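# Tilt the lamp head up to level, then release

## Task

Raise the lamp head's tilt until its bulb aims horizontally, straight outward over the desk, then take the hands off the lamp. Anything already accomplished must still hold when the scene ends.

## Robot and tools

Robot: two arms on a table. left_arm carries a left hand and sits on the +y side; right_arm carries a right hand. Each hand has four fingers (index, middle, ring, thumb) driven by sixteen motors. The left hand mirrors the right. Calibrated base positions in the scene frame: left_arm (+0.030, +0.278, +0.007) m, right_arm (-0.036, -0.311, +0.002) m, each yawed slightly (quat_wxyz (+1.000, 0, 0, +0.027) and (+1.000, 0, 0, -0.025)). A camera stand behind the arms is fixed.

Frames: the scene frame has its origin at table-top height, halfway between the nominal bases, +x outward over the table, +z up, +y toward left_arm (image left/right does not follow these names). Fixed cameras and the table use the scene frame. Everything about a hand (reported pose, target, offsets, velocities, wrist-camera pose) is in that arm's own base frame. Hand point axes (right hand): +z runs along straightened fingers toward the tips, +y leaves the palm face, +x crosses the palm away from the thumb; on the left hand +x points toward the thumb. A rigid mast near the wrist on the palm side can collide with things.

execute_actions(actions, cameras): actions is a list of actions, run in order; each action is a list of up to 15 rows, each row one control step of 1/30 s, and a short action repeats its final row to fill 15 steps (0.5 s). Every row has 48 numbers, all in [-1, 1], covering both arms even if one is idle: left_arm dx, dy, dz, rx, ry, rz; then 16 left hand motor goals; left current_limit; left speed; then the same 24 for right_arm. Motor order: index_mcp, index_abd, index_pip, index_dip, middle_mcp, middle_abd, middle_pip, middle_dip, ring_mcp, ring_abd, ring_pip, ring_dip, thumb_cmc, thumb_axl, thumb_mcp, thumb_ipl.

Arm numbers are offsets, not poses: each row is measured from the arm's Hand target as it was when that action began (rows do not add up within one action, but successive actions do). Axes are the arm's base axes; 1.0 equals 0.6 m for dx, dy, dz and 180 degrees for rx, ry, rz, which form one rotation vector turning the hand about its target position. A translation longer than 1.0 is scaled down along its direction. All zeros re-requests the current target.

Hand numbers are absolute goal angles, scaled between each hinge's two stops. Straight settings: finger _mcp -0.75, _abd 0.00, _pip -0.58, _dip -0.70; thumb_cmc -0.71, thumb_axl -0.68, thumb_mcp -0.23, thumb_ipl -0.17. Toward +1 fingers curl toward the palm and the thumb swings in front of the palm. A 0 is a real goal, so to keep a hand unchanged resend its hand_goal, hand_current_limit and hand_speed. current_limit maps -1..+1 to 0..550 mA (floor 11 mA); very low values may not lift a finger. speed maps to (speed+1)/2 of 8.5 rad/s. Defaults: +0.4 and -0.6; the last value sent persists.

cameras: names from cam_high, cam_low, cam_left_wrist, cam_right_wrist (each 896x504), ["all"], or []. If omitted, images come only with an empty actions list. A wrong name voids the call.

Results: per arm, end_effector_position (m) and end_effector_quat_wxyz in base frame, possibly off by a few cm; Hand target (the commanded pose after clipping, from which the next offsets count); joint positions, velocities ("within noise" when still) and torques (nonzero even in free air; numbers 3 and 4 wrap at ±28 N m). Per hand: hand_goal, hand_measured, hand_current_ma, and hand_state per motor (moving, goal, blocked, overload). Warnings like MOTOR HOT or OVER-TEMPERATURE FAULT may appear.

Behaviour: the controller limits each step's orientation change to 40 degrees from the measured one and favours position. The hand often stops short or sags below the target, more when loaded; send the remaining distance as a further offset, commanding higher if it sags. Tiny moves may not start. To relieve a push, set the target back behind the hand point. A finger grips only while its goal lies past the object's surface. Any motor at 495 mA or more for 5 s shuts off for 10 s and lets go. If an arm is stopped, hand commands sent meanwhile are discarded. Thinking time passes in the simulation while the robot holds the last command.

zoom_image(camera, region): enlarges part of the latest image of one camera; region [x0, y0, x1, y1] in pixels from the top-left, at most 504 by 504. read_manual(section): returns licence texts only; does not move anything. finished_scene(scene=1): ends the scene for good; the lamp must stay correctly tilted without the robot touching it.

Avoid: letting anything fall or leaving it off the table, releasing moving parts, slamming or hard hits on fixed or heavy things, contact between the two arms or one hand squeezing the other's fingers, straining toward unreachable poses (motor heating, arm collapse), and long high-current grips. Loose objects may occasionally be nudged by outside disturbances.

Each tool is called after ">>>" as name(argument=value, ...), one argument or row to a line, values as JSON.

## Session

>>> execute_actions(
  actions=[],
)

Scene clock: 0.00 s.
left_arm: end_effector_position=(+0.5714, +0.0922, +0.3079) hand_goal=(-0.754, +0.000, -0.576, -0.696, -0.754, +0.000, -0.576, -0.696, -0.754, +0.000, -0.576, -0.696, -0.714, -0.678, -0.226, -0.168) hand_measured=(-0.754, +0.000, -0.576, -0.696, -0.754, +0.000, -0.576, -0.696, -0.754, +0.000, -0.576, -0.696, -0.714, -0.678, -0.226, -0.168) hand_current_ma=(+0, +0, +0, +0, +0, +0, +0, +0, +0, +0, +0, +0, +0, +0, +0, +0) hand_state=(goal, goal, goal, goal, goal, goal, goal, goal, goal, goal, goal, goal, goal, goal, goal, goal) hand_current_limit=0.40 hand_speed=-0.60 end_effector_quat_wxyz=(-0.091, +0.417, +0.710, +0.560) | right_arm: end_effector_position=(+0.2173, +0.0350, +0.2581) hand_goal=(-0.754, +0.000, -0.576, -0.696, -0.754, +0.000, -0.576, -0.696, -0.754, +0.000, -0.576, -0.696, -0.714, -0.678, -0.226, -0.168) hand_measured=(-0.754, +0.000, -0.576, -0.696, -0.754, +0.000, -0.576, -0.696, -0.754, +0.000, -0.576, -0.696, -0.714, -0.678, -0.226, -0.168) hand_current_ma=(+0, +0, +0, +0, +0, +0, +0, +0, +0, +0, +0, +0, +0, +0, +0, +0) hand_state=(goal, goal, goal, goal, goal, goal, goal, goal, goal, goal, goal, goal, goal, goal, goal, goal) hand_current_limit=0.40 hand_speed=-0.60 end_effector_quat_wxyz=(-0.006, +0.995, +0.039, +0.088)
Joint positions: left_arm=[-0.152 1.561 1.157 -0.651 -1.148 -0.323] | right_arm=[0.53 0.907 1.001 -1.502 0.072 2.017]
Joint velocities: within noise
Joint torques (N m): no reading
Heat: left arm: hottest waist 33 °C; right arm: hottest elbow 30 °C.
Hand target: left_arm +0.5772, +0.0914, +0.3255; -0.077, +0.406, +0.712, +0.568 | right_arm +0.2242, +0.0375, +0.2693; -0.013, +0.993, +0.041, +0.108

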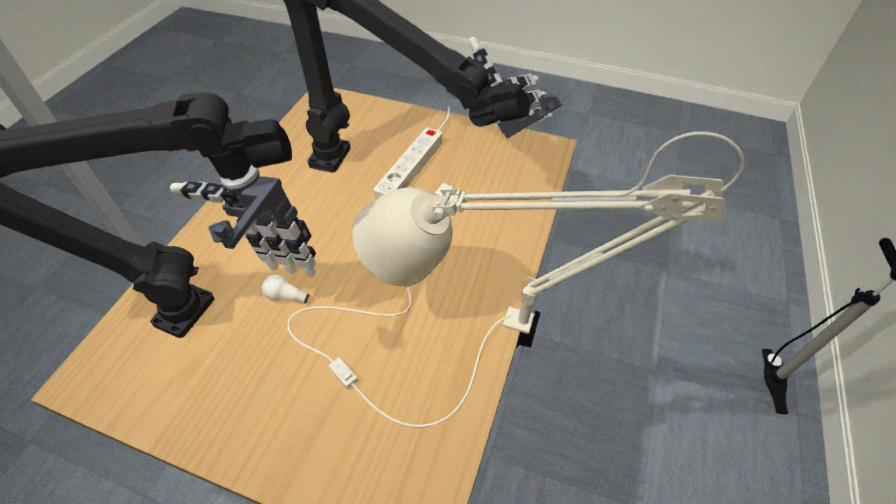

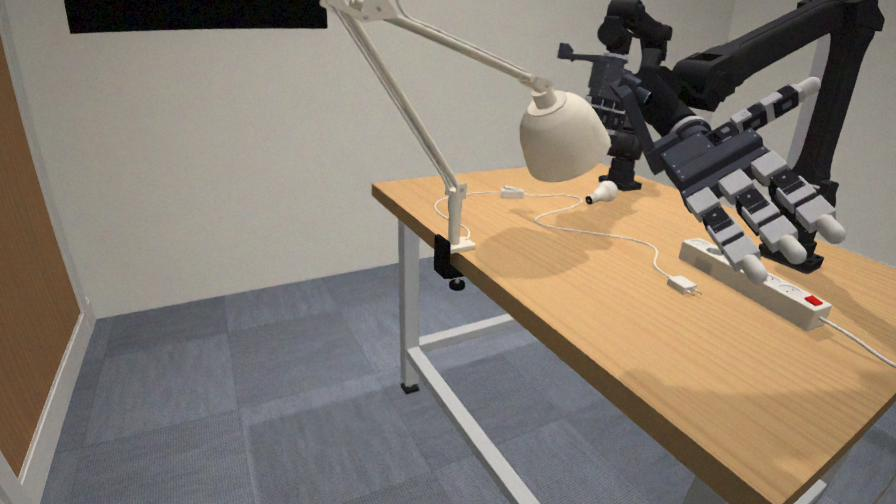

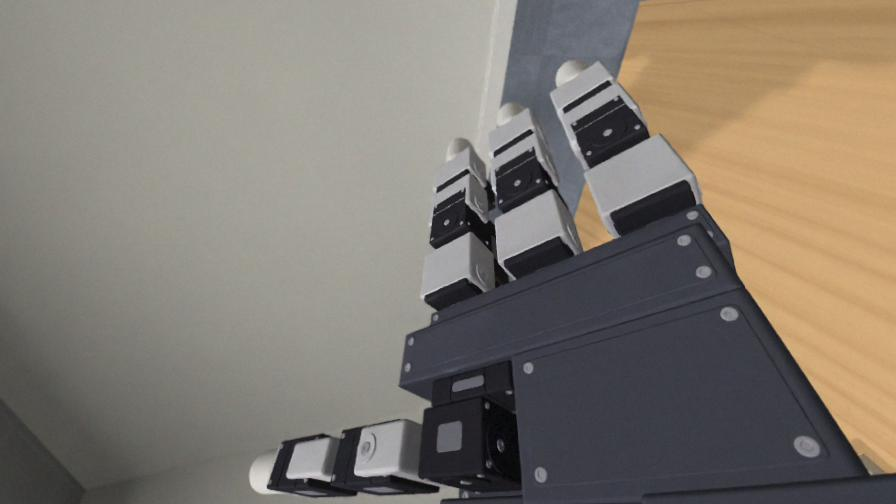

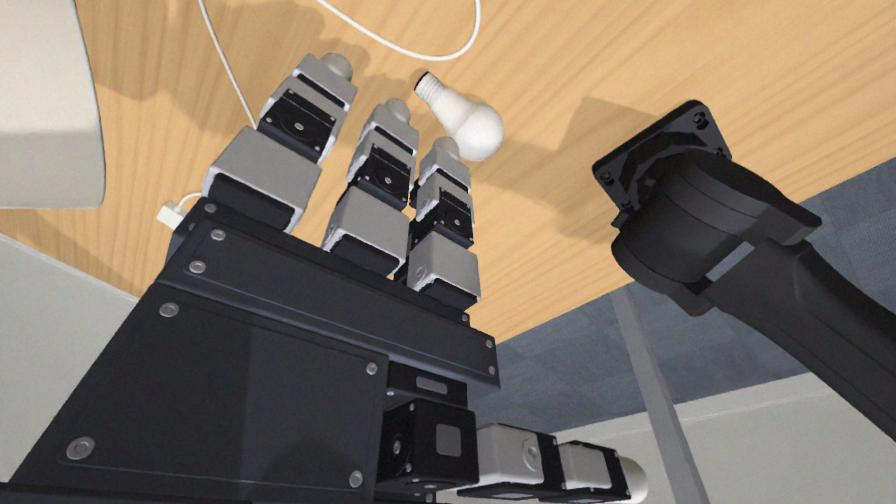

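>>> zoom_image(
  camera="cam_low",
  region=[460, 40, 680, 220],
)

>>> zoom_image(
  camera="cam_high",
  region=[320, 150, 540, 330],
)

>>> zoom_image(
  camera="cam_low",
  region=[320, 0, 620, 270],
)

Scaled by 2.291 from the camera's 896x504 image, which has a finer 1280x720 frame.

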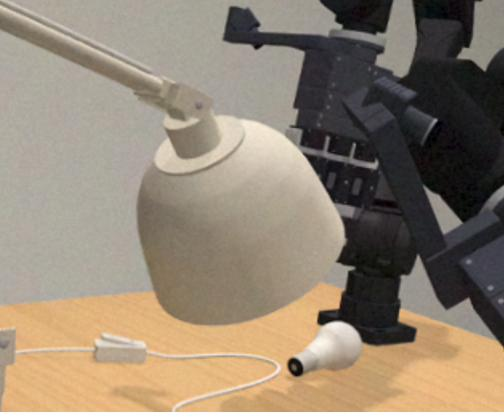

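Scaled by 2.291 from the camera's 896x504 image, which has a finer 1280x720 frame.

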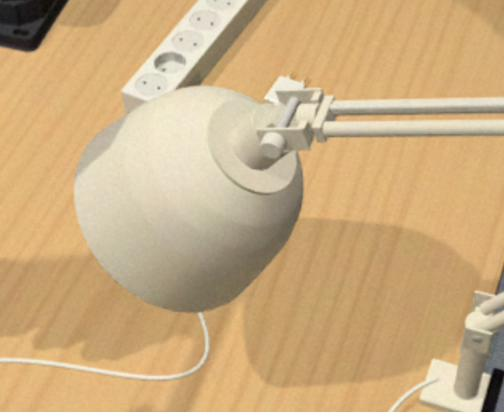

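Scaled by 1.680 from the camera's 896x504 image, which has a finer 1280x720 frame.

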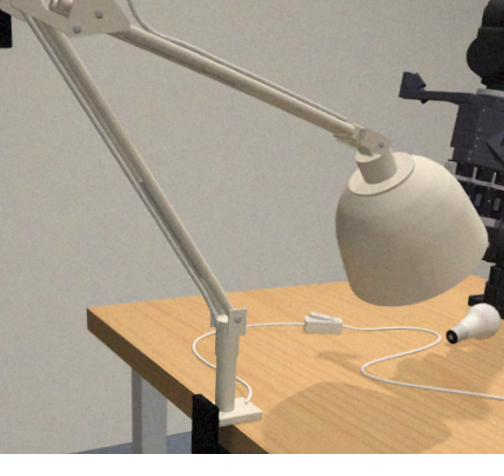

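>>> execute_actions(
  actions=[
    [[0,0,0,0,0,0,-0.754,0,-0.576,-0.696,-0.754,0,-0.576,-0.696,-0.754,0,-0.576,-0.696,-0.714,-0.678,-0.226,-0.168,0.4,-0.6,0.0279,0.0273,-0.006,-0.0154,0.0114,0.1217,-0.754,0,-0.576,-0.696,-0.754,0,-0.576,-0.696,0.068,0,0.299,0.174,-0.714,-0.678,-0.226,-0.168,0.4,-0.6]],
    [[0,0,0,0,0,0,-0.754,0,-0.576,-0.696,-0.754,0,-0.576,-0.696,-0.754,0,-0.576,-0.696,-0.714,-0.678,-0.226,-0.168,0.4,-0.6,0.0279,0.0273,-0.006,-0.0154,0.0114,0.1217,-0.754,0,-0.576,-0.696,-0.754,0,-0.576,-0.696,0.068,0,0.299,0.174,-0.714,-0.678,-0.226,-0.168,0.4,-0.6]],
    [[0,0,0,0,0,0,-0.754,0,-0.576,-0.696,-0.754,0,-0.576,-0.696,-0.754,0,-0.576,-0.696,-0.714,-0.678,-0.226,-0.168,0.4,-0.6,0.0279,0.0273,-0.006,-0.0154,0.0114,0.1217,-0.754,0,-0.576,-0.696,-0.754,0,-0.576,-0.696,0.068,0,0.299,0.174,-0.714,-0.678,-0.226,-0.168,0.4,-0.6]],
    [[0,0,0,0,0,0,-0.754,0,-0.576,-0.696,-0.754,0,-0.576,-0.696,-0.754,0,-0.576,-0.696,-0.714,-0.678,-0.226,-0.168,0.4,-0.6,0.0279,0.0273,-0.006,-0.0154,0.0114,0.1217,-0.754,0,-0.576,-0.696,-0.754,0,-0.576,-0.696,0.068,0,0.299,0.174,-0.714,-0.678,-0.226,-0.168,0.4,-0.6]],
  ],
  cameras=["all"],
)

Scene clock: 281.47 s.
left_arm: end_effector_position=(+0.5714, +0.0922, +0.3079) hand_goal=(-0.754, +0.000, -0.576, -0.696, -0.754, +0.000, -0.576, -0.696, -0.754, +0.000, -0.576, -0.696, -0.714, -0.678, -0.226, -0.168) hand_measured=(-0.758, +0.000, -0.576, -0.696, -0.758, +0.000, -0.576, -0.696, -0.758, +0.000, -0.576, -0.696, -0.718, -0.678, -0.226, -0.168) hand_current_ma=(-6, +0, -1, +0, -6, +0, -1, +0, -6, +0, -1, +0, -8, +1, +0, +0) hand_state=(goal, goal, goal, goal, goal, goal, goal, goal, goal, goal, goal, goal, goal, goal, goal, goal) hand_current_limit=0.40 hand_speed=-0.60 end_effector_quat_wxyz=(-0.091, +0.417, +0.710, +0.560) | right_arm: end_effector_position=(+0.2851, +0.1051, +0.2479) hand_goal=(-0.754, +0.000, -0.576, -0.696, -0.754, +0.000, -0.576, -0.696, +0.068, +0.000, +0.298, +0.174, -0.714, -0.678, -0.226, -0.168) hand_measured=(-0.754, +0.000, -0.576, -0.696, -0.754, +0.000, -0.576, -0.696, +0.050, +0.000, +0.292, +0.172, -0.714, -0.678, -0.224, -0.168) hand_current_ma=(+1, +0, -1, +0, +0, +0, -1, +0, -39, +0, -11, -3, +0, +1, +5, +0) hand_state=(goal, goal, goal, goal, goal, goal, goal, goal, goal, goal, goal, goal, goal, goal, goal, goal) hand_current_limit=0.40 hand_speed=-0.60 end_effector_quat_wxyz=(+0.000, +0.690, +0.724, -0.003)
Joint positions: left_arm=[-0.152 1.561 1.157 -0.651 -1.148 -0.323] | right_arm=[0.559 0.943 0.992 -1.625 0.002 0.512]
Joint torques (N m): left_arm=[0.79 -10.17 10.37 1.05 -0.97 0.01] | right_arm=[-0.32 -1.61 8.12 -0.13 -0.1 -0.14]
Heat: left arm: hottest elbow 39 °C; right arm: hottest elbow 41 °C.
Hand target: left_arm +0.5772, +0.0914, +0.3255; -0.077, +0.406, +0.712, +0.568 | right_arm +0.2912, +0.1030, +0.2549; +0.001, +0.690, +0.724, +0.000
Off the commanded pose: left_arm 0.019 m, 2 deg | right_arm 0.009 m, 0 deg.
camera_calibration:
cam_right_wrist: T_world_to_cam=[[0.668537, -0.743378, 0.0211504, -0.0887175], [-0.513149, -0.440529, 0.736622, -0.0348074], [-0.538271, -0.503313, -0.675974, 0.494618], [0, 0, 0, 1]] pos_world=[0.307688, 0.167663, 0.361865]

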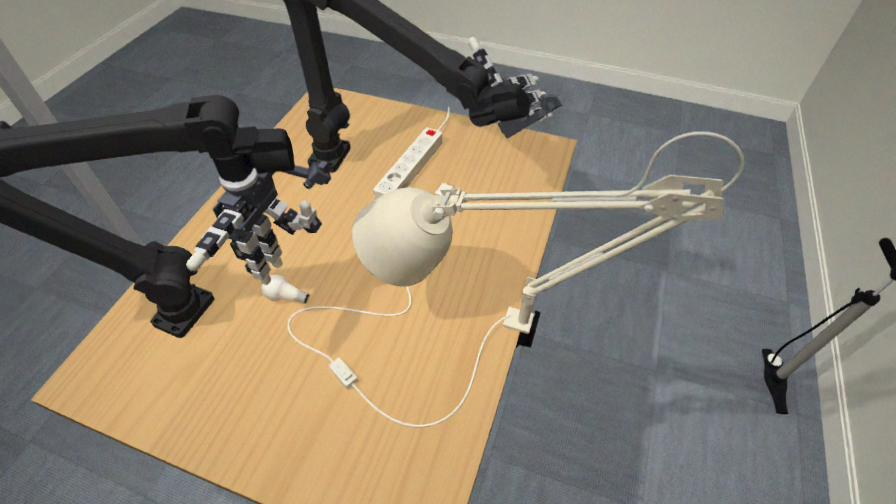

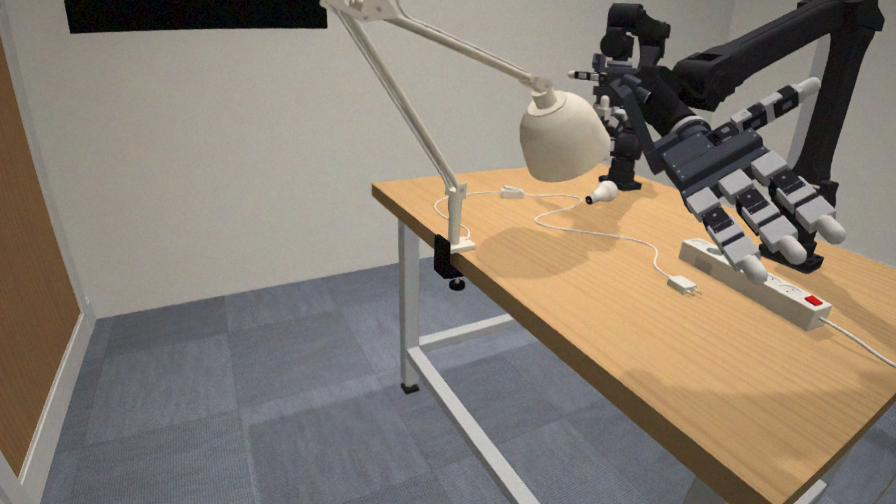

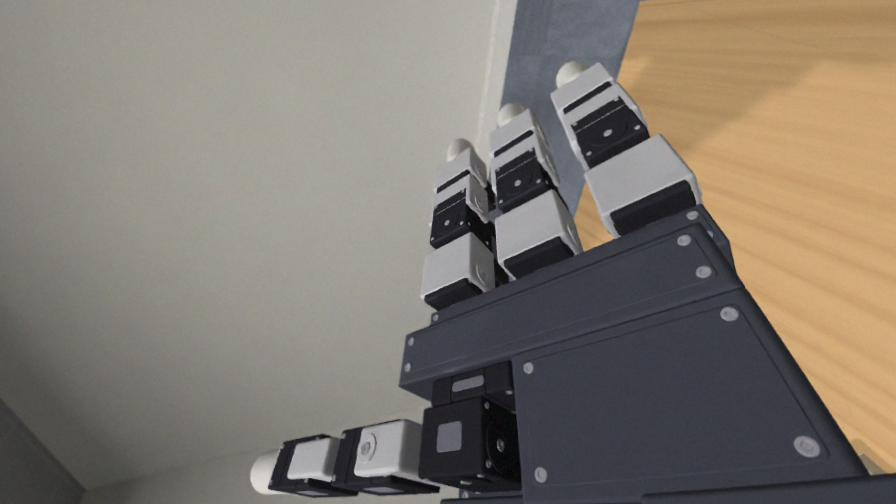

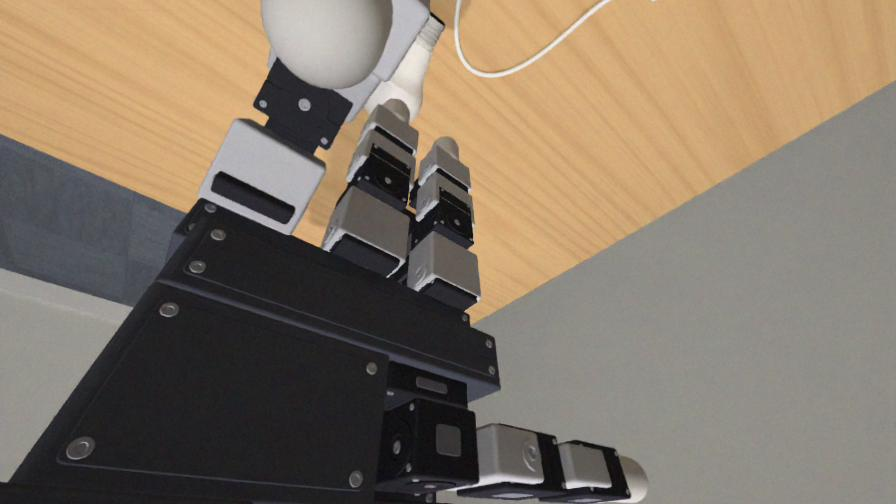

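>>> execute_actions(
  actions=[
    [[0,0,0,0,0,0,-0.754,0,-0.576,-0.696,-0.754,0,-0.576,-0.696,-0.754,0,-0.576,-0.696,-0.714,-0.678,-0.226,-0.168,0.4,-0.6,0.0258,0.0342,0.003,0.0042,-0.0832,0,-0.754,0,-0.576,-0.696,-0.754,0,-0.576,-0.696,0.068,0,0.299,0.174,-0.714,-0.678,-0.226,-0.168,0.4,-0.6]],
    [[0,0,0,0,0,0,-0.754,0,-0.576,-0.696,-0.754,0,-0.576,-0.696,-0.754,0,-0.576,-0.696,-0.714,-0.678,-0.226,-0.168,0.4,-0.6,0.0258,0.0342,0.003,0.0042,-0.0832,0,-0.754,0,-0.576,-0.696,-0.754,0,-0.576,-0.696,0.068,0,0.299,0.174,-0.714,-0.678,-0.226,-0.168,0.4,-0.6]],
    [[0,0,0,0,0,0,-0.754,0,-0.576,-0.696,-0.754,0,-0.576,-0.696,-0.754,0,-0.576,-0.696,-0.714,-0.678,-0.226,-0.168,0.4,-0.6,-0.0108,0.0333,-0.0067,0.0042,-0.0832,0,-0.754,0,-0.576,-0.696,-0.754,0,-0.576,-0.696,0.068,0,0.299,0.174,-0.714,-0.678,-0.226,-0.168,0.4,-0.6]],
    [[0,0,0,0,0,0,-0.754,0,-0.576,-0.696,-0.754,0,-0.576,-0.696,-0.754,0,-0.576,-0.696,-0.714,-0.678,-0.226,-0.168,0.4,-0.6,-0.0108,0.0333,-0.0067,0.0042,-0.0832,0,-0.754,0,-0.576,-0.696,-0.754,0,-0.576,-0.696,0.068,0,0.299,0.174,-0.714,-0.678,-0.226,-0.168,0.4,-0.6]],
  ],
  cameras=["cam_high","cam_low","cam_right_wrist"],
)

Scene clock: 298.53 s.
left_arm: end_effector_position=(+0.5714, +0.0922, +0.3079) hand_goal=(-0.754, +0.000, -0.576, -0.696, -0.754, +0.000, -0.576, -0.696, -0.754, +0.000, -0.576, -0.696, -0.714, -0.678, -0.226, -0.168) hand_measured=(-0.758, +0.000, -0.576, -0.696, -0.758, +0.000, -0.576, -0.696, -0.758, +0.000, -0.576, -0.696, -0.718, -0.678, -0.226, -0.168) hand_current_ma=(-6, +0, -1, +0, -6, +0, -1, +0, -6, +0, -1, +0, -8, +1, +0, +0) hand_state=(goal, goal, goal, goal, goal, goal, goal, goal, goal, goal, goal, goal, goal, goal, goal, goal) hand_current_limit=0.40 hand_speed=-0.60 end_effector_quat_wxyz=(-0.091, +0.417, +0.710, +0.560) | right_arm: end_effector_position=(+0.3062, +0.1812, +0.2428) hand_goal=(-0.754, +0.000, -0.576, -0.696, -0.754, +0.000, -0.576, -0.696, +0.068, +0.000, +0.298, +0.174, -0.714, -0.678, -0.226, -0.168) hand_measured=(-0.760, +0.000, -0.576, -0.696, -0.760, +0.000, -0.576, -0.696, +0.052, +0.000, +0.294, +0.172, -0.720, -0.678, -0.222, -0.168) hand_current_ma=(-10, +0, -1, +0, -10, +0, -1, +0, -35, +0, -4, -3, -8, +1, +6, +0) hand_state=(goal, goal, goal, goal, goal, goal, goal, goal, goal, goal, goal, goal, goal, goal, goal, goal) hand_current_limit=0.40 hand_speed=-0.60 end_effector_quat_wxyz=(+0.339, +0.601, +0.633, +0.352)
Joint positions: left_arm=[-0.152 1.561 1.157 -0.651 -1.148 -0.323] | right_arm=[1.047 0.846 0.464 -0.468 0.801 0.678]
Joint torques (N m): left_arm=[0.73 -10.17 10.39 1.05 -0.97 0.01] | right_arm=[1.44 -1.2 7.24 2.92 0.94 -0.22]
Heat: left arm: hottest elbow 39 °C; right arm: hottest elbow 41 °C.
Hand target: left_arm +0.5772, +0.0914, +0.3255; -0.077, +0.406, +0.712, +0.568 | right_arm +0.3092, +0.1840, +0.2505; +0.345, +0.597, +0.627, +0.363
Off the commanded pose: left_arm 0.019 m, 2 deg | right_arm 0.009 m, 2 deg.
camera_calibration:
cam_right_wrist: T_world_to_cam=[[0.351179, -0.754124, 0.554952, -0.0765449], [-0.883402, -0.463279, -0.070525, 0.326797], [0.310282, -0.465478, -0.828888, 0.311244], [0, 0, 0, 1]] pos_world=[0.219, 0.238551, 0.323512]
Images, in order (width x height): cam_high 896x504, cam_low 896x504, cam_right_wrist 896x504.

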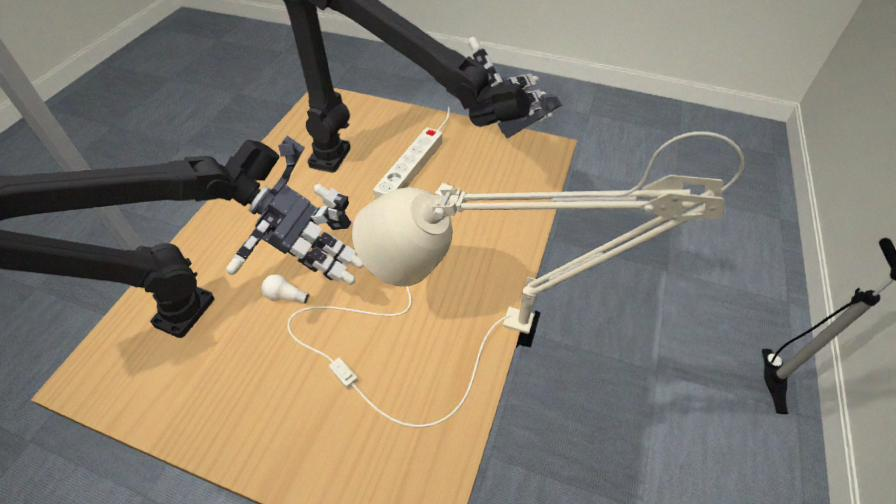

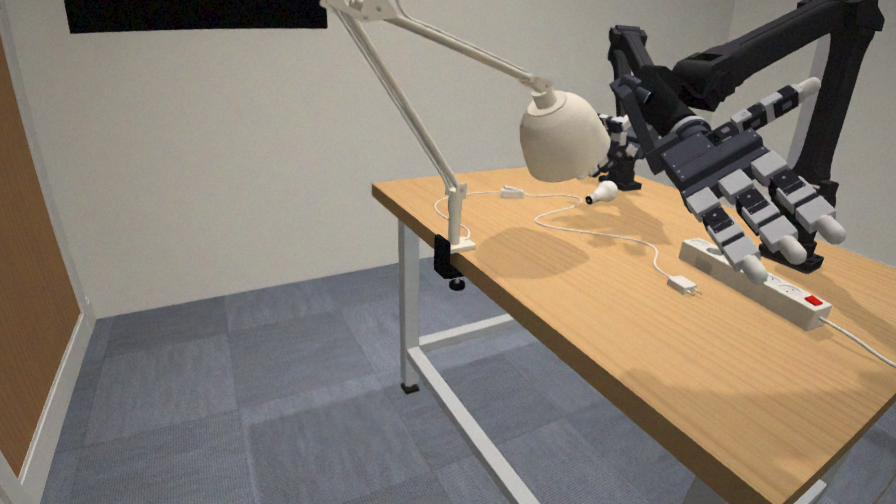

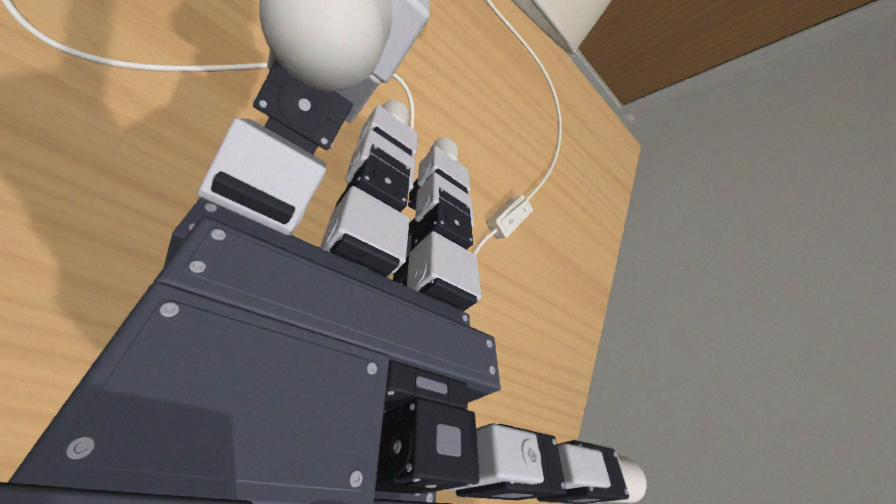

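>>> execute_actions(
  actions=[
    [[0,0,0,0,0,0,-0.754,0,-0.576,-0.696,-0.754,0,-0.576,-0.696,-0.754,0,-0.576,-0.696,-0.714,-0.678,-0.226,-0.168,0.4,-0.6,-0.0268,0.0485,-0.0154,0.0042,-0.0832,0,-0.754,0,-0.576,-0.696,-0.754,0,-0.576,-0.696,0.068,0,0.299,0.174,-0.714,-0.678,-0.226,-0.168,0.4,-0.6]],
    [[0,0,0,0,0,0,-0.754,0,-0.576,-0.696,-0.754,0,-0.576,-0.696,-0.754,0,-0.576,-0.696,-0.714,-0.678,-0.226,-0.168,0.4,-0.6,-0.0268,0.0485,-0.0154,0.0042,-0.0832,0,-0.754,0,-0.576,-0.696,-0.754,0,-0.576,-0.696,0.068,0,0.299,0.174,-0.714,-0.678,-0.226,-0.168,0.4,-0.6]],
  ],
  cameras=["cam_high","cam_low","cam_right_wrist"],
)

Scene clock: 315.23 s.
left_arm: end_effector_position=(+0.5714, +0.0922, +0.3079) hand_goal=(-0.754, +0.000, -0.576, -0.696, -0.754, +0.000, -0.576, -0.696, -0.754, +0.000, -0.576, -0.696, -0.714, -0.678, -0.226, -0.168) hand_measured=(-0.758, +0.000, -0.576, -0.696, -0.758, +0.000, -0.576, -0.696, -0.758, +0.000, -0.576, -0.696, -0.718, -0.678, -0.226, -0.168) hand_current_ma=(-6, +0, -1, +0, -6, +0, -1, +0, -6, +0, -1, +0, -8, +1, +0, +0) hand_state=(goal, goal, goal, goal, goal, goal, goal, goal, goal, goal, goal, goal, goal, goal, goal, goal) hand_current_limit=0.40 hand_speed=-0.60 end_effector_quat_wxyz=(-0.091, +0.417, +0.710, +0.560) | right_arm: end_effector_position=(+0.2726, +0.2426, +0.2299) hand_goal=(-0.754, +0.000, -0.576, -0.696, -0.754, +0.000, -0.576, -0.696, +0.068, +0.000, +0.298, +0.174, -0.714, -0.678, -0.226, -0.168) hand_measured=(-0.762, +0.000, -0.576, -0.696, -0.764, +0.000, -0.576, -0.696, +0.058, +0.000, +0.296, +0.172, -0.720, -0.678, -0.224, -0.168) hand_current_ma=(-16, +0, -1, +0, -18, +0, -1, +0, -20, +0, -2, -3, -11, +1, +4, +0) hand_state=(goal, goal, goal, goal, goal, goal, goal, goal, goal, goal, goal, goal, goal, goal, goal, goal) hand_current_limit=0.40 hand_speed=-0.60 end_effector_quat_wxyz=(+0.469, +0.513, +0.530, +0.487)
Joint positions: left_arm=[-0.152 1.561 1.157 -0.651 -1.148 -0.323] | right_arm=[1.233 1.4 0.315 0.851 1.189 0.219]
Joint torques (N m): left_arm=[0.73 -10.17 10.39 1.03 -0.97 0.01] | right_arm=[0.44 -4.84 3.9 3.19 0.04 -0.18]
Heat: left arm: hottest elbow 39 °C; right arm: hottest elbow 40 °C.
Hand target: left_arm +0.5772, +0.0914, +0.3255; -0.077, +0.406, +0.712, +0.568 | right_arm +0.2770, +0.2422, +0.2320; +0.487, +0.488, +0.511, +0.513
Off the commanded pose: left_arm 0.019 m, 2 deg | right_arm 0.005 m, 5 deg.
camera_calibration:
cam_right_wrist: T_world_to_cam=[[0.060583, -0.773666, 0.63069, 0.0551909], [-0.761876, -0.444061, -0.471544, 0.379007], [0.644883, -0.45194, -0.616341, 0.196155], [0, 0, 0, 1]] pos_world=[0.158915, 0.299652, 0.264809]
Images, in order (width x height): cam_high 896x504, cam_low 896x504, cam_right_wrist 896x504.

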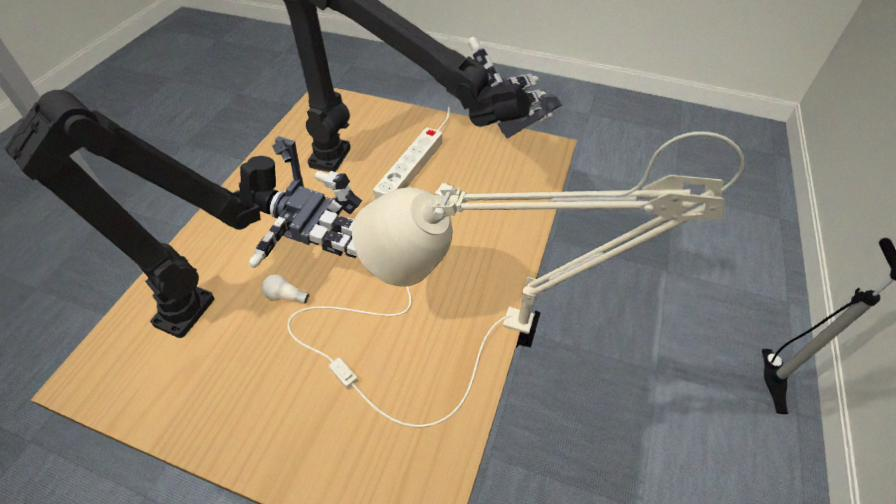

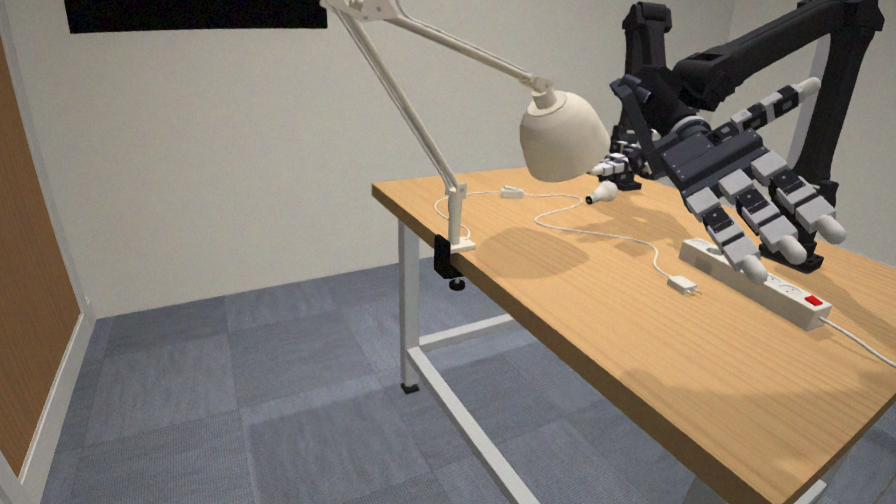

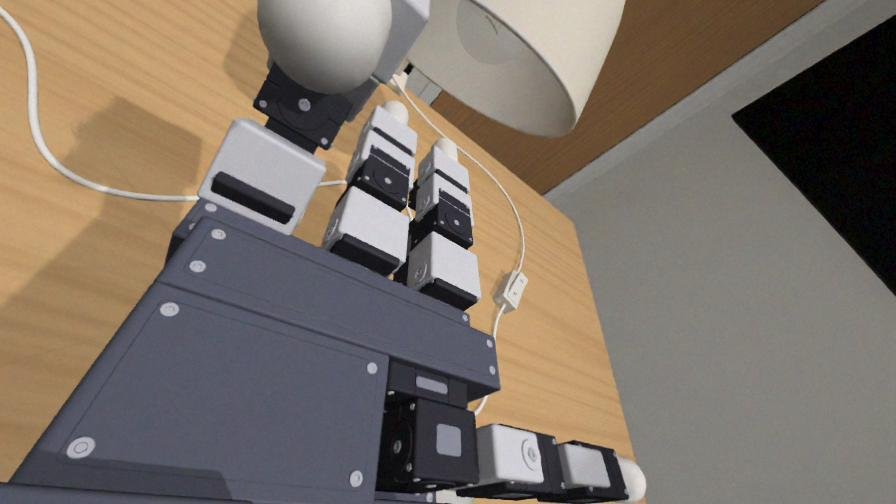

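>>> zoom_image(
  camera="cam_right_wrist",
  region=[330, 0, 650, 180],
)

>>> zoom_image(
  camera="cam_low",
  region=[480, 60, 700, 220],
)

>>> zoom_image(
  camera="cam_high",
  region=[230, 130, 480, 310],
)

Scaled by 1.575 from the camera's 896x504 image, which has a finer 1280x720 frame.

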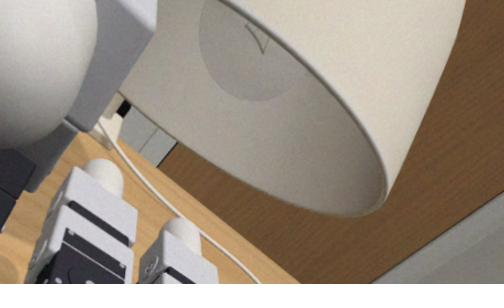

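Scaled by 2.291 from the camera's 896x504 image, which has a finer 1280x720 frame.

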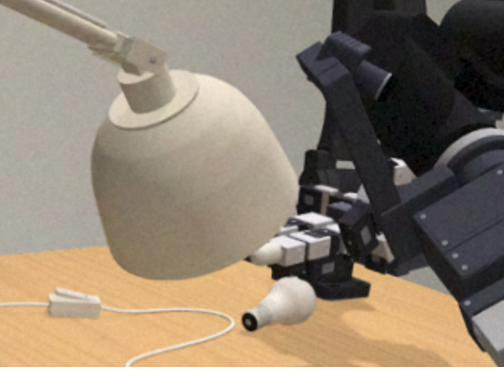

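Scaled by 2.016 from the camera's 896x504 image, which has a finer 1280x720 frame.

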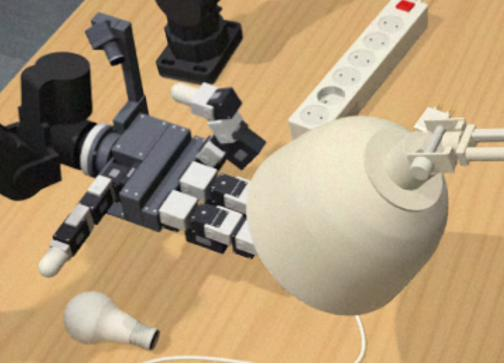

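>>> execute_actions(
  actions=[
    [[0,0,0,0,0,0,-0.754,0,-0.576,-0.696,-0.754,0,-0.576,-0.696,-0.754,0,-0.576,-0.696,-0.714,-0.678,-0.226,-0.168,0.4,-0.6,0.008,0,0.045,0.0014,-0.0277,0,-0.754,0,-0.576,-0.696,-0.754,0,-0.576,-0.696,0.068,0,0.299,0.174,-0.714,-0.678,-0.226,-0.168,0.7,-0.6]],
    [[0,0,0,0,0,0,-0.754,0,-0.576,-0.696,-0.754,0,-0.576,-0.696,-0.754,0,-0.576,-0.696,-0.714,-0.678,-0.226,-0.168,0.4,-0.6,0.004,0,0.045,0,0,0,-0.754,0,-0.576,-0.696,-0.754,0,-0.576,-0.696,0.068,0,0.299,0.174,-0.714,-0.678,-0.226,-0.168,0.7,-0.6]],
  ],
  cameras=["cam_high","cam_low","cam_right_wrist"],
)

Scene clock: 396.13 s.
left_arm: end_effector_position=(+0.5714, +0.0922, +0.3079) hand_goal=(-0.754, +0.000, -0.576, -0.696, -0.754, +0.000, -0.576, -0.696, -0.754, +0.000, -0.576, -0.696, -0.714, -0.678, -0.226, -0.168) hand_measured=(-0.758, +0.000, -0.576, -0.696, -0.758, +0.000, -0.576, -0.696, -0.758, +0.000, -0.576, -0.696, -0.718, -0.678, -0.226, -0.168) hand_current_ma=(-6, +0, -1, +0, -6, +0, -1, +0, -6, +0, -1, +0, -8, +1, +0, +0) hand_state=(goal, goal, goal, goal, goal, goal, goal, goal, goal, goal, goal, goal, goal, goal, goal, goal) hand_current_limit=0.40 hand_speed=-0.60 end_effector_quat_wxyz=(-0.091, +0.417, +0.710, +0.560) | right_arm: end_effector_position=(+0.2797, +0.2446, +0.2724) hand_goal=(-0.754, +0.000, -0.576, -0.696, -0.754, +0.000, -0.576, -0.696, +0.068, +0.000, +0.298, +0.174, -0.714, -0.678, -0.226, -0.168) hand_measured=(-0.762, +0.000, -0.576, -0.696, -0.764, +0.000, -0.576, -0.696, +0.060, +0.000, +0.296, +0.172, -0.722, -0.678, -0.224, -0.168) hand_current_ma=(-17, +0, -1, +0, -18, +0, -1, +0, -16, +0, -2, -3, -12, +1, +4, +0) hand_state=(goal, goal, goal, goal, goal, goal, goal, goal, goal, goal, goal, goal, goal, goal, goal, goal) hand_current_limit=0.70 hand_speed=-0.60 end_effector_quat_wxyz=(+0.507, +0.462, +0.508, +0.522)
Joint positions: left_arm=[-0.152 1.561 1.157 -0.651 -1.148 -0.323] | right_arm=[1.162 1.452 0.311 1.27 1.097 -0.147]
Joint torques (N m): left_arm=[0.73 -10.17 10.39 1.03 -0.96 0.01] | right_arm=[-0.5 -6.95 4.81 3.17 -0.34 -0.22]
Heat: left arm: hottest elbow 40 °C; right arm: hottest elbow 34 °C.
Hand target: left_arm +0.5772, +0.0914, +0.3255; -0.077, +0.406, +0.712, +0.568 | right_arm +0.2842, +0.2422, +0.2860; +0.508, +0.466, +0.489, +0.535
Off the commanded pose: left_arm 0.019 m, 2 deg | right_arm 0.015 m, 3 deg.
camera_calibration:
cam_right_wrist: T_world_to_cam=[[-0.0123386, -0.754986, 0.655625, 0.0386566], [-0.673009, -0.478658, -0.563866, 0.414082], [0.739531, -0.448199, -0.502207, 0.160214], [0, 0, 0, 1]] pos_world=[0.160675, 0.299197, 0.288603]
Images, in order (width x height): cam_high 896x504, cam_low 896x504, cam_right_wrist 896x504.

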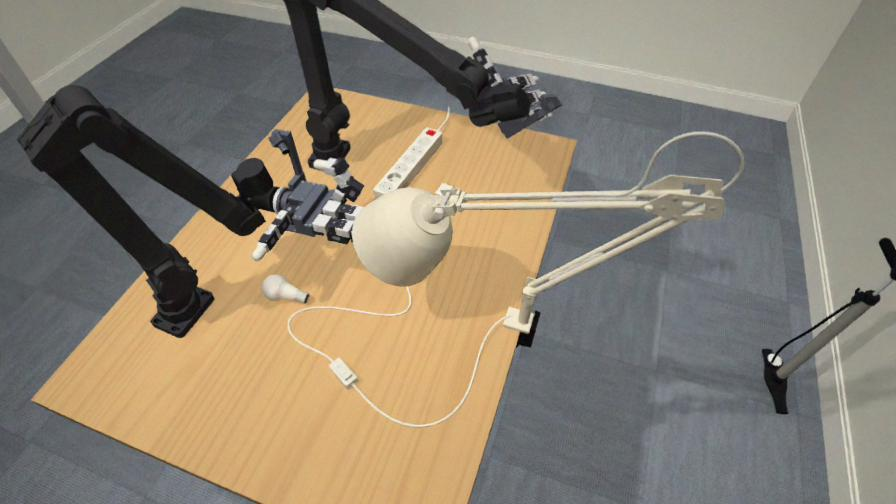

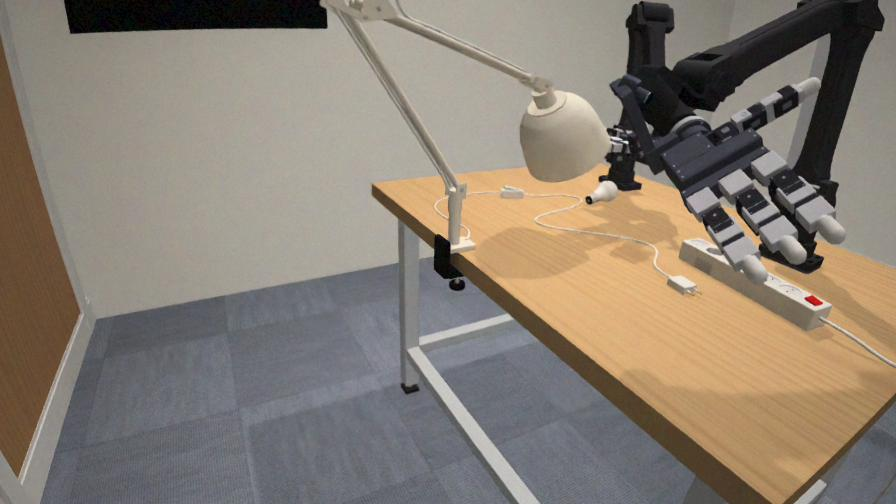

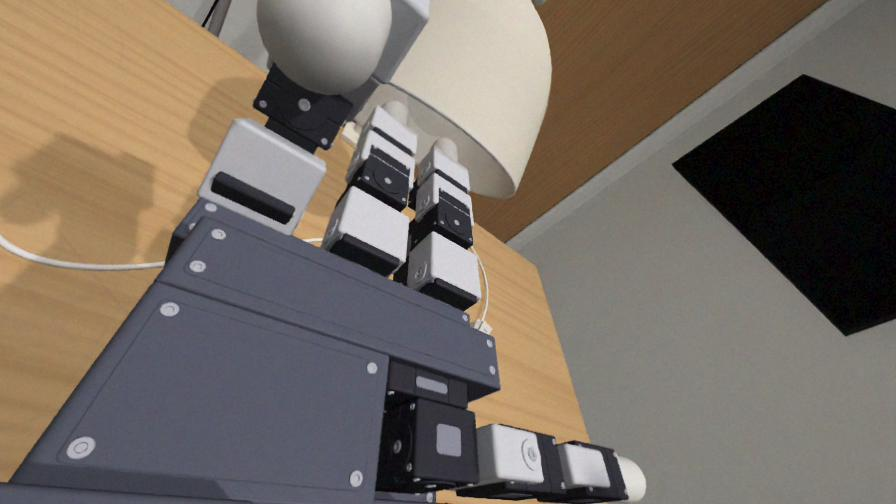

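>>> zoom_image(
  camera="cam_right_wrist",
  region=[330, 0, 650, 230],
)

>>> zoom_image(
  camera="cam_low",
  region=[480, 60, 700, 220],
)

Scaled by 1.575 from the camera's 896x504 image, which has a finer 1280x720 frame.

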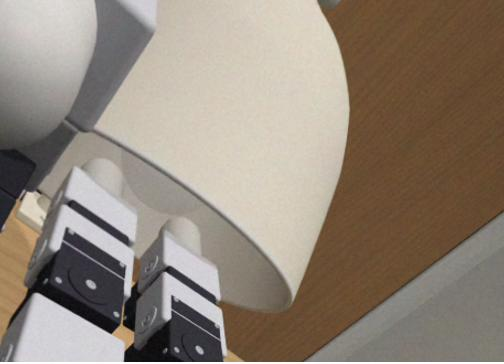

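Scaled by 2.291 from the camera's 896x504 image, which has a finer 1280x720 frame.

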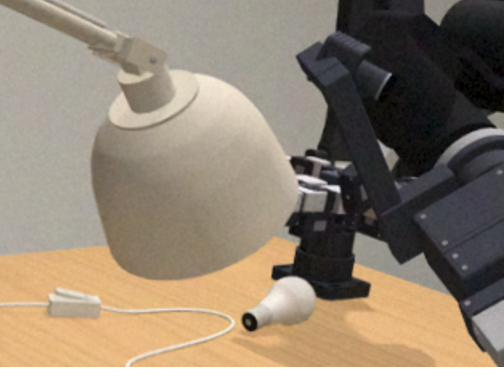

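>>> execute_actions(
  actions=[
    [[0,0,0,0,0,0,-0.754,0,-0.576,-0.696,-0.754,0,-0.576,-0.696,-0.754,0,-0.576,-0.696,-0.714,-0.678,-0.226,-0.168,0.4,-0.6,-0.02,-0.008,0.045,0,0,0,-0.754,0,-0.576,-0.696,-0.754,0,-0.576,-0.696,0.068,0,0.299,0.174,-0.714,-0.678,-0.226,-0.168,0.7,-0.6]],
    [[0,0,0,0,0,0,-0.754,0,-0.576,-0.696,-0.754,0,-0.576,-0.696,-0.754,0,-0.576,-0.696,-0.714,-0.678,-0.226,-0.168,0.4,-0.6,-0.012,0,0.045,0,0,0,-0.754,0,-0.576,-0.696,-0.754,0,-0.576,-0.696,0.068,0,0.299,0.174,-0.714,-0.678,-0.226,-0.168,0.7,-0.6]],
  ],
  cameras=["cam_high","cam_low","cam_right_wrist"],
)

Scene clock: 425.17 s.
left_arm: end_effector_position=(+0.5714, +0.0922, +0.3079) hand_goal=(-0.754, +0.000, -0.576, -0.696, -0.754, +0.000, -0.576, -0.696, -0.754, +0.000, -0.576, -0.696, -0.714, -0.678, -0.226, -0.168) hand_measured=(-0.758, +0.000, -0.576, -0.696, -0.758, +0.000, -0.576, -0.696, -0.758, +0.000, -0.576, -0.696, -0.718, -0.678, -0.226, -0.168) hand_current_ma=(-6, +0, -1, +0, -6, +0, -1, +0, -6, +0, -1, +0, -8, +1, +0, +0) hand_state=(goal, goal, goal, goal, goal, goal, goal, goal, goal, goal, goal, goal, goal, goal, goal, goal) hand_current_limit=0.40 hand_speed=-0.60 end_effector_quat_wxyz=(-0.091, +0.417, +0.710, +0.560) | right_arm: end_effector_position=(+0.2670, +0.2335, +0.3150) hand_goal=(-0.754, +0.000, -0.576, -0.696, -0.754, +0.000, -0.576, -0.696, +0.068, +0.000, +0.298, +0.174, -0.714, -0.678, -0.226, -0.168) hand_measured=(-0.814, +0.018, -0.602, -0.702, -0.806, -0.002, -0.602, -0.700, +0.060, +0.000, +0.296, +0.172, -0.722, -0.678, -0.224, -0.168) hand_current_ma=(-196, +33, -63, -11, -164, -1, -61, -6, -13, +0, -1, -3, -12, +1, +3, +0) hand_state=(blocked, goal, blocked, goal, blocked, goal, blocked, goal, goal, goal, goal, goal, goal, goal, goal, goal) hand_current_limit=0.70 hand_speed=-0.60 end_effector_quat_wxyz=(+0.515, +0.461, +0.508, +0.515)
Joint positions: left_arm=[-0.152 1.561 1.157 -0.651 -1.148 -0.323] | right_arm=[1.19 1.216 0.309 1.049 1.137 -0.178]
Joint torques (N m): left_arm=[0.79 -10.17 10.39 1.03 -0.97 0.02] | right_arm=[1.61 -6.48 7.28 1.73 0.11 -0.2]
Heat: left arm: hottest elbow 40 °C; right arm: hottest elbow 34 °C.
Hand target: left_arm +0.5772, +0.0914, +0.3255; -0.077, +0.406, +0.712, +0.568 | right_arm +0.2650, +0.2374, +0.3400; +0.508, +0.466, +0.489, +0.535
Off the commanded pose: left_arm 0.019 m, 2 deg | right_arm 0.025 m, 3 deg.
camera_calibration:
cam_right_wrist: T_world_to_cam=[[-0.0239365, -0.744275, 0.667444, -0.000955011], [-0.678458, -0.478257, -0.557643, 0.423698], [0.73425, -0.46618, -0.493511, 0.188856], [0, 0, 0, 1]] pos_world=[0.148771, 0.289967, 0.330112]
Images, in order (width x height): cam_high 896x504, cam_low 896x504, cam_right_wrist 896x504.

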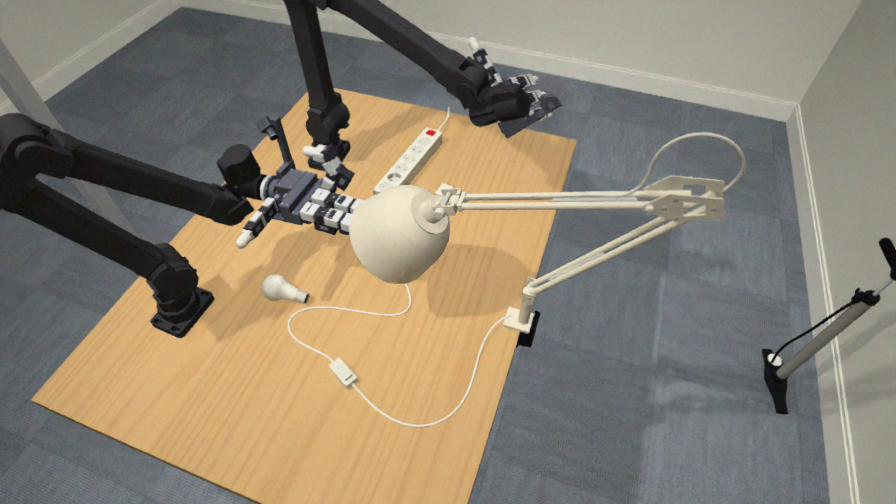

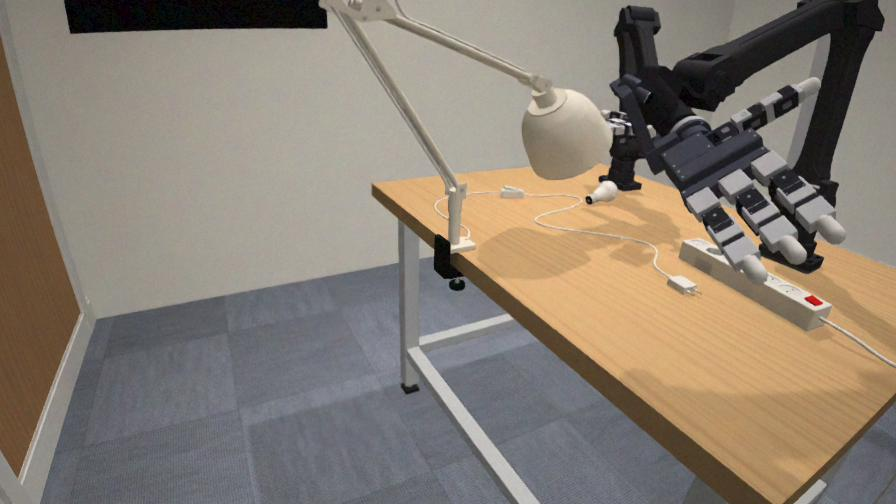

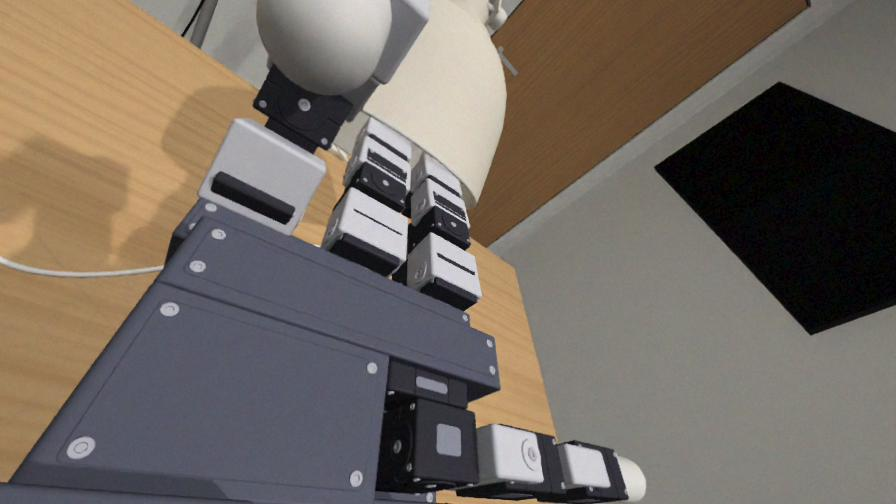

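>>> execute_actions(
  actions=[
    [[0,0,0,0,0,0,-0.754,0,-0.576,-0.696,-0.754,0,-0.576,-0.696,-0.754,0,-0.576,-0.696,-0.714,-0.678,-0.226,-0.168,0.4,-0.6,-0.01,0,0.05,0,0,0,-0.754,0,-0.576,-0.696,-0.754,0,-0.576,-0.696,0.068,0,0.299,0.174,-0.714,-0.678,-0.226,-0.168,0.7,-0.6]],
    [[0,0,0,0,0,0,-0.754,0,-0.576,-0.696,-0.754,0,-0.576,-0.696,-0.754,0,-0.576,-0.696,-0.714,-0.678,-0.226,-0.168,0.4,-0.6,-0.01,0,0.05,0,0,0,-0.754,0,-0.576,-0.696,-0.754,0,-0.576,-0.696,0.068,0,0.299,0.174,-0.714,-0.678,-0.226,-0.168,0.7,-0.6]],
  ],
  cameras=["cam_high","cam_low","cam_right_wrist"],
)

Scene clock: 441.60 s.
left_arm: end_effector_position=(+0.5714, +0.0922, +0.3079) hand_goal=(-0.754, +0.000, -0.576, -0.696, -0.754, +0.000, -0.576, -0.696, -0.754, +0.000, -0.576, -0.696, -0.714, -0.678, -0.226, -0.168) hand_measured=(-0.758, +0.000, -0.576, -0.696, -0.758, +0.000, -0.576, -0.696, -0.758, +0.000, -0.576, -0.696, -0.718, -0.678, -0.226, -0.168) hand_current_ma=(-6, +0, -1, +0, -6, +0, -1, +0, -6, +0, -1, +0, -8, +1, +0, +0) hand_state=(goal, goal, goal, goal, goal, goal, goal, goal, goal, goal, goal, goal, goal, goal, goal, goal) hand_current_limit=0.40 hand_speed=-0.60 end_effector_quat_wxyz=(-0.091, +0.417, +0.710, +0.560) | right_arm: end_effector_position=(+0.2528, +0.2345, +0.3567) hand_goal=(-0.754, +0.000, -0.576, -0.696, -0.754, +0.000, -0.576, -0.696, +0.068, +0.000, +0.298, +0.174, -0.714, -0.678, -0.226, -0.168) hand_measured=(-0.830, +0.026, -0.610, -0.706, -0.808, -0.002, -0.602, -0.702, +0.062, +0.000, +0.296, +0.172, -0.722, -0.678, -0.224, -0.168) hand_current_ma=(-268, +51, -88, -18, -170, -1, -65, -9, -12, +0, -1, -3, -12, +1, +2, +0) hand_state=(blocked, blocked, blocked, goal, blocked, goal, blocked, goal, goal, goal, goal, goal, goal, goal, goal, goal) hand_current_limit=0.70 hand_speed=-0.60 end_effector_quat_wxyz=(+0.517, +0.455, +0.519, +0.506)
Joint positions: left_arm=[-0.152 1.561 1.157 -0.651 -1.148 -0.323] | right_arm=[1.242 1.018 0.354 0.79 1.184 -0.194]
Joint torques (N m): left_arm=[0.79 -10.17 10.39 1.05 -0.97 0.01] | right_arm=[1.2 -5.36 10.86 1.85 -0.03 -0.3]
Heat: left arm: hottest elbow 41 °C; right arm: hottest elbow 35 °C.
Hand target: left_arm +0.5772, +0.0914, +0.3255; -0.077, +0.406, +0.712, +0.568 | right_arm +0.2530, +0.2374, +0.4000; +0.508, +0.466, +0.489, +0.535
Off the commanded pose: left_arm 0.019 m, 2 deg | right_arm 0.043 m, 5 deg.
camera_calibration:
cam_right_wrist: T_world_to_cam=[[-0.0133976, -0.724797, 0.688832, -0.0432782], [-0.682413, -0.496891, -0.536107, 0.435459], [0.730844, -0.477251, -0.487954, 0.221816], [0, 0, 0, 1]] pos_world=[0.13447, 0.290869, 0.3715]
Images, in order (width x height): cam_high 896x504, cam_low 896x504, cam_right_wrist 896x504.

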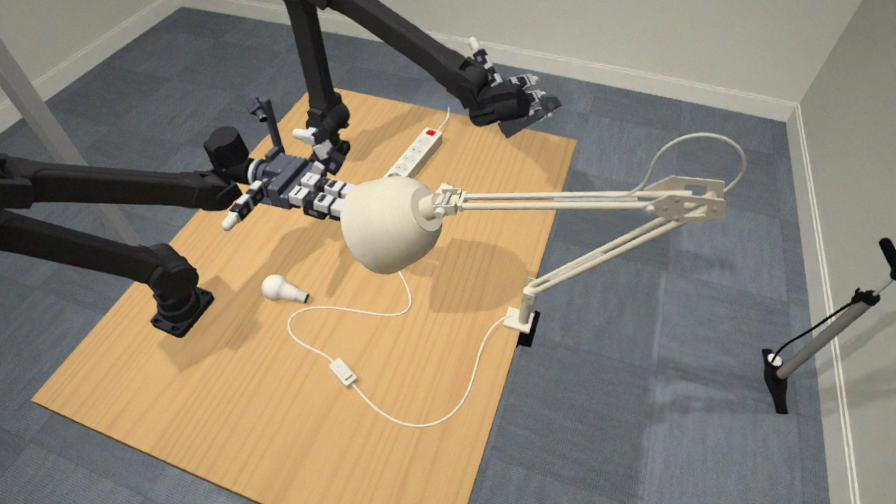

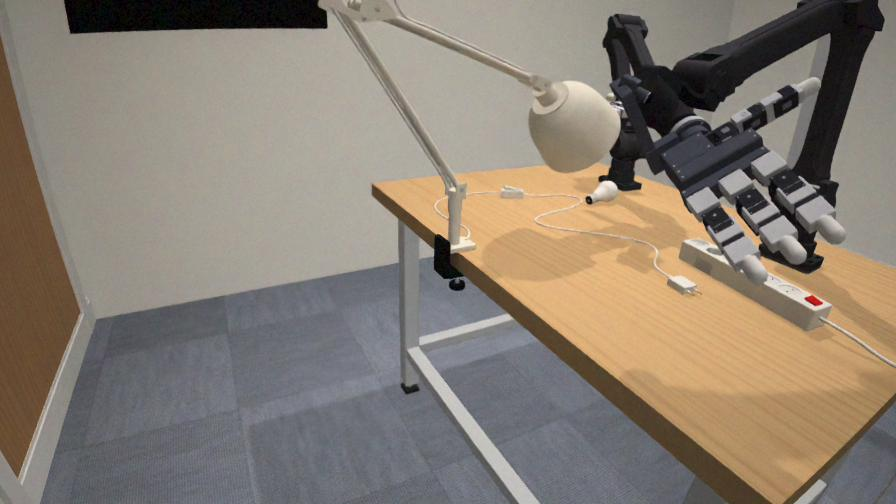

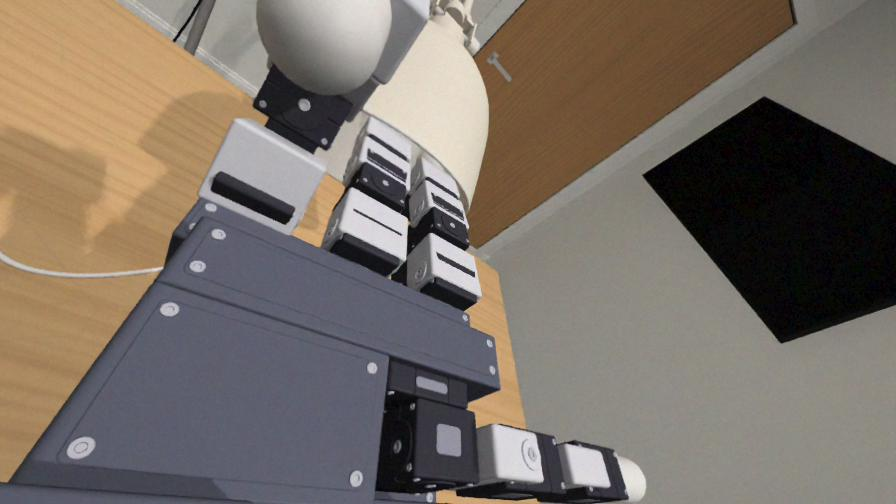

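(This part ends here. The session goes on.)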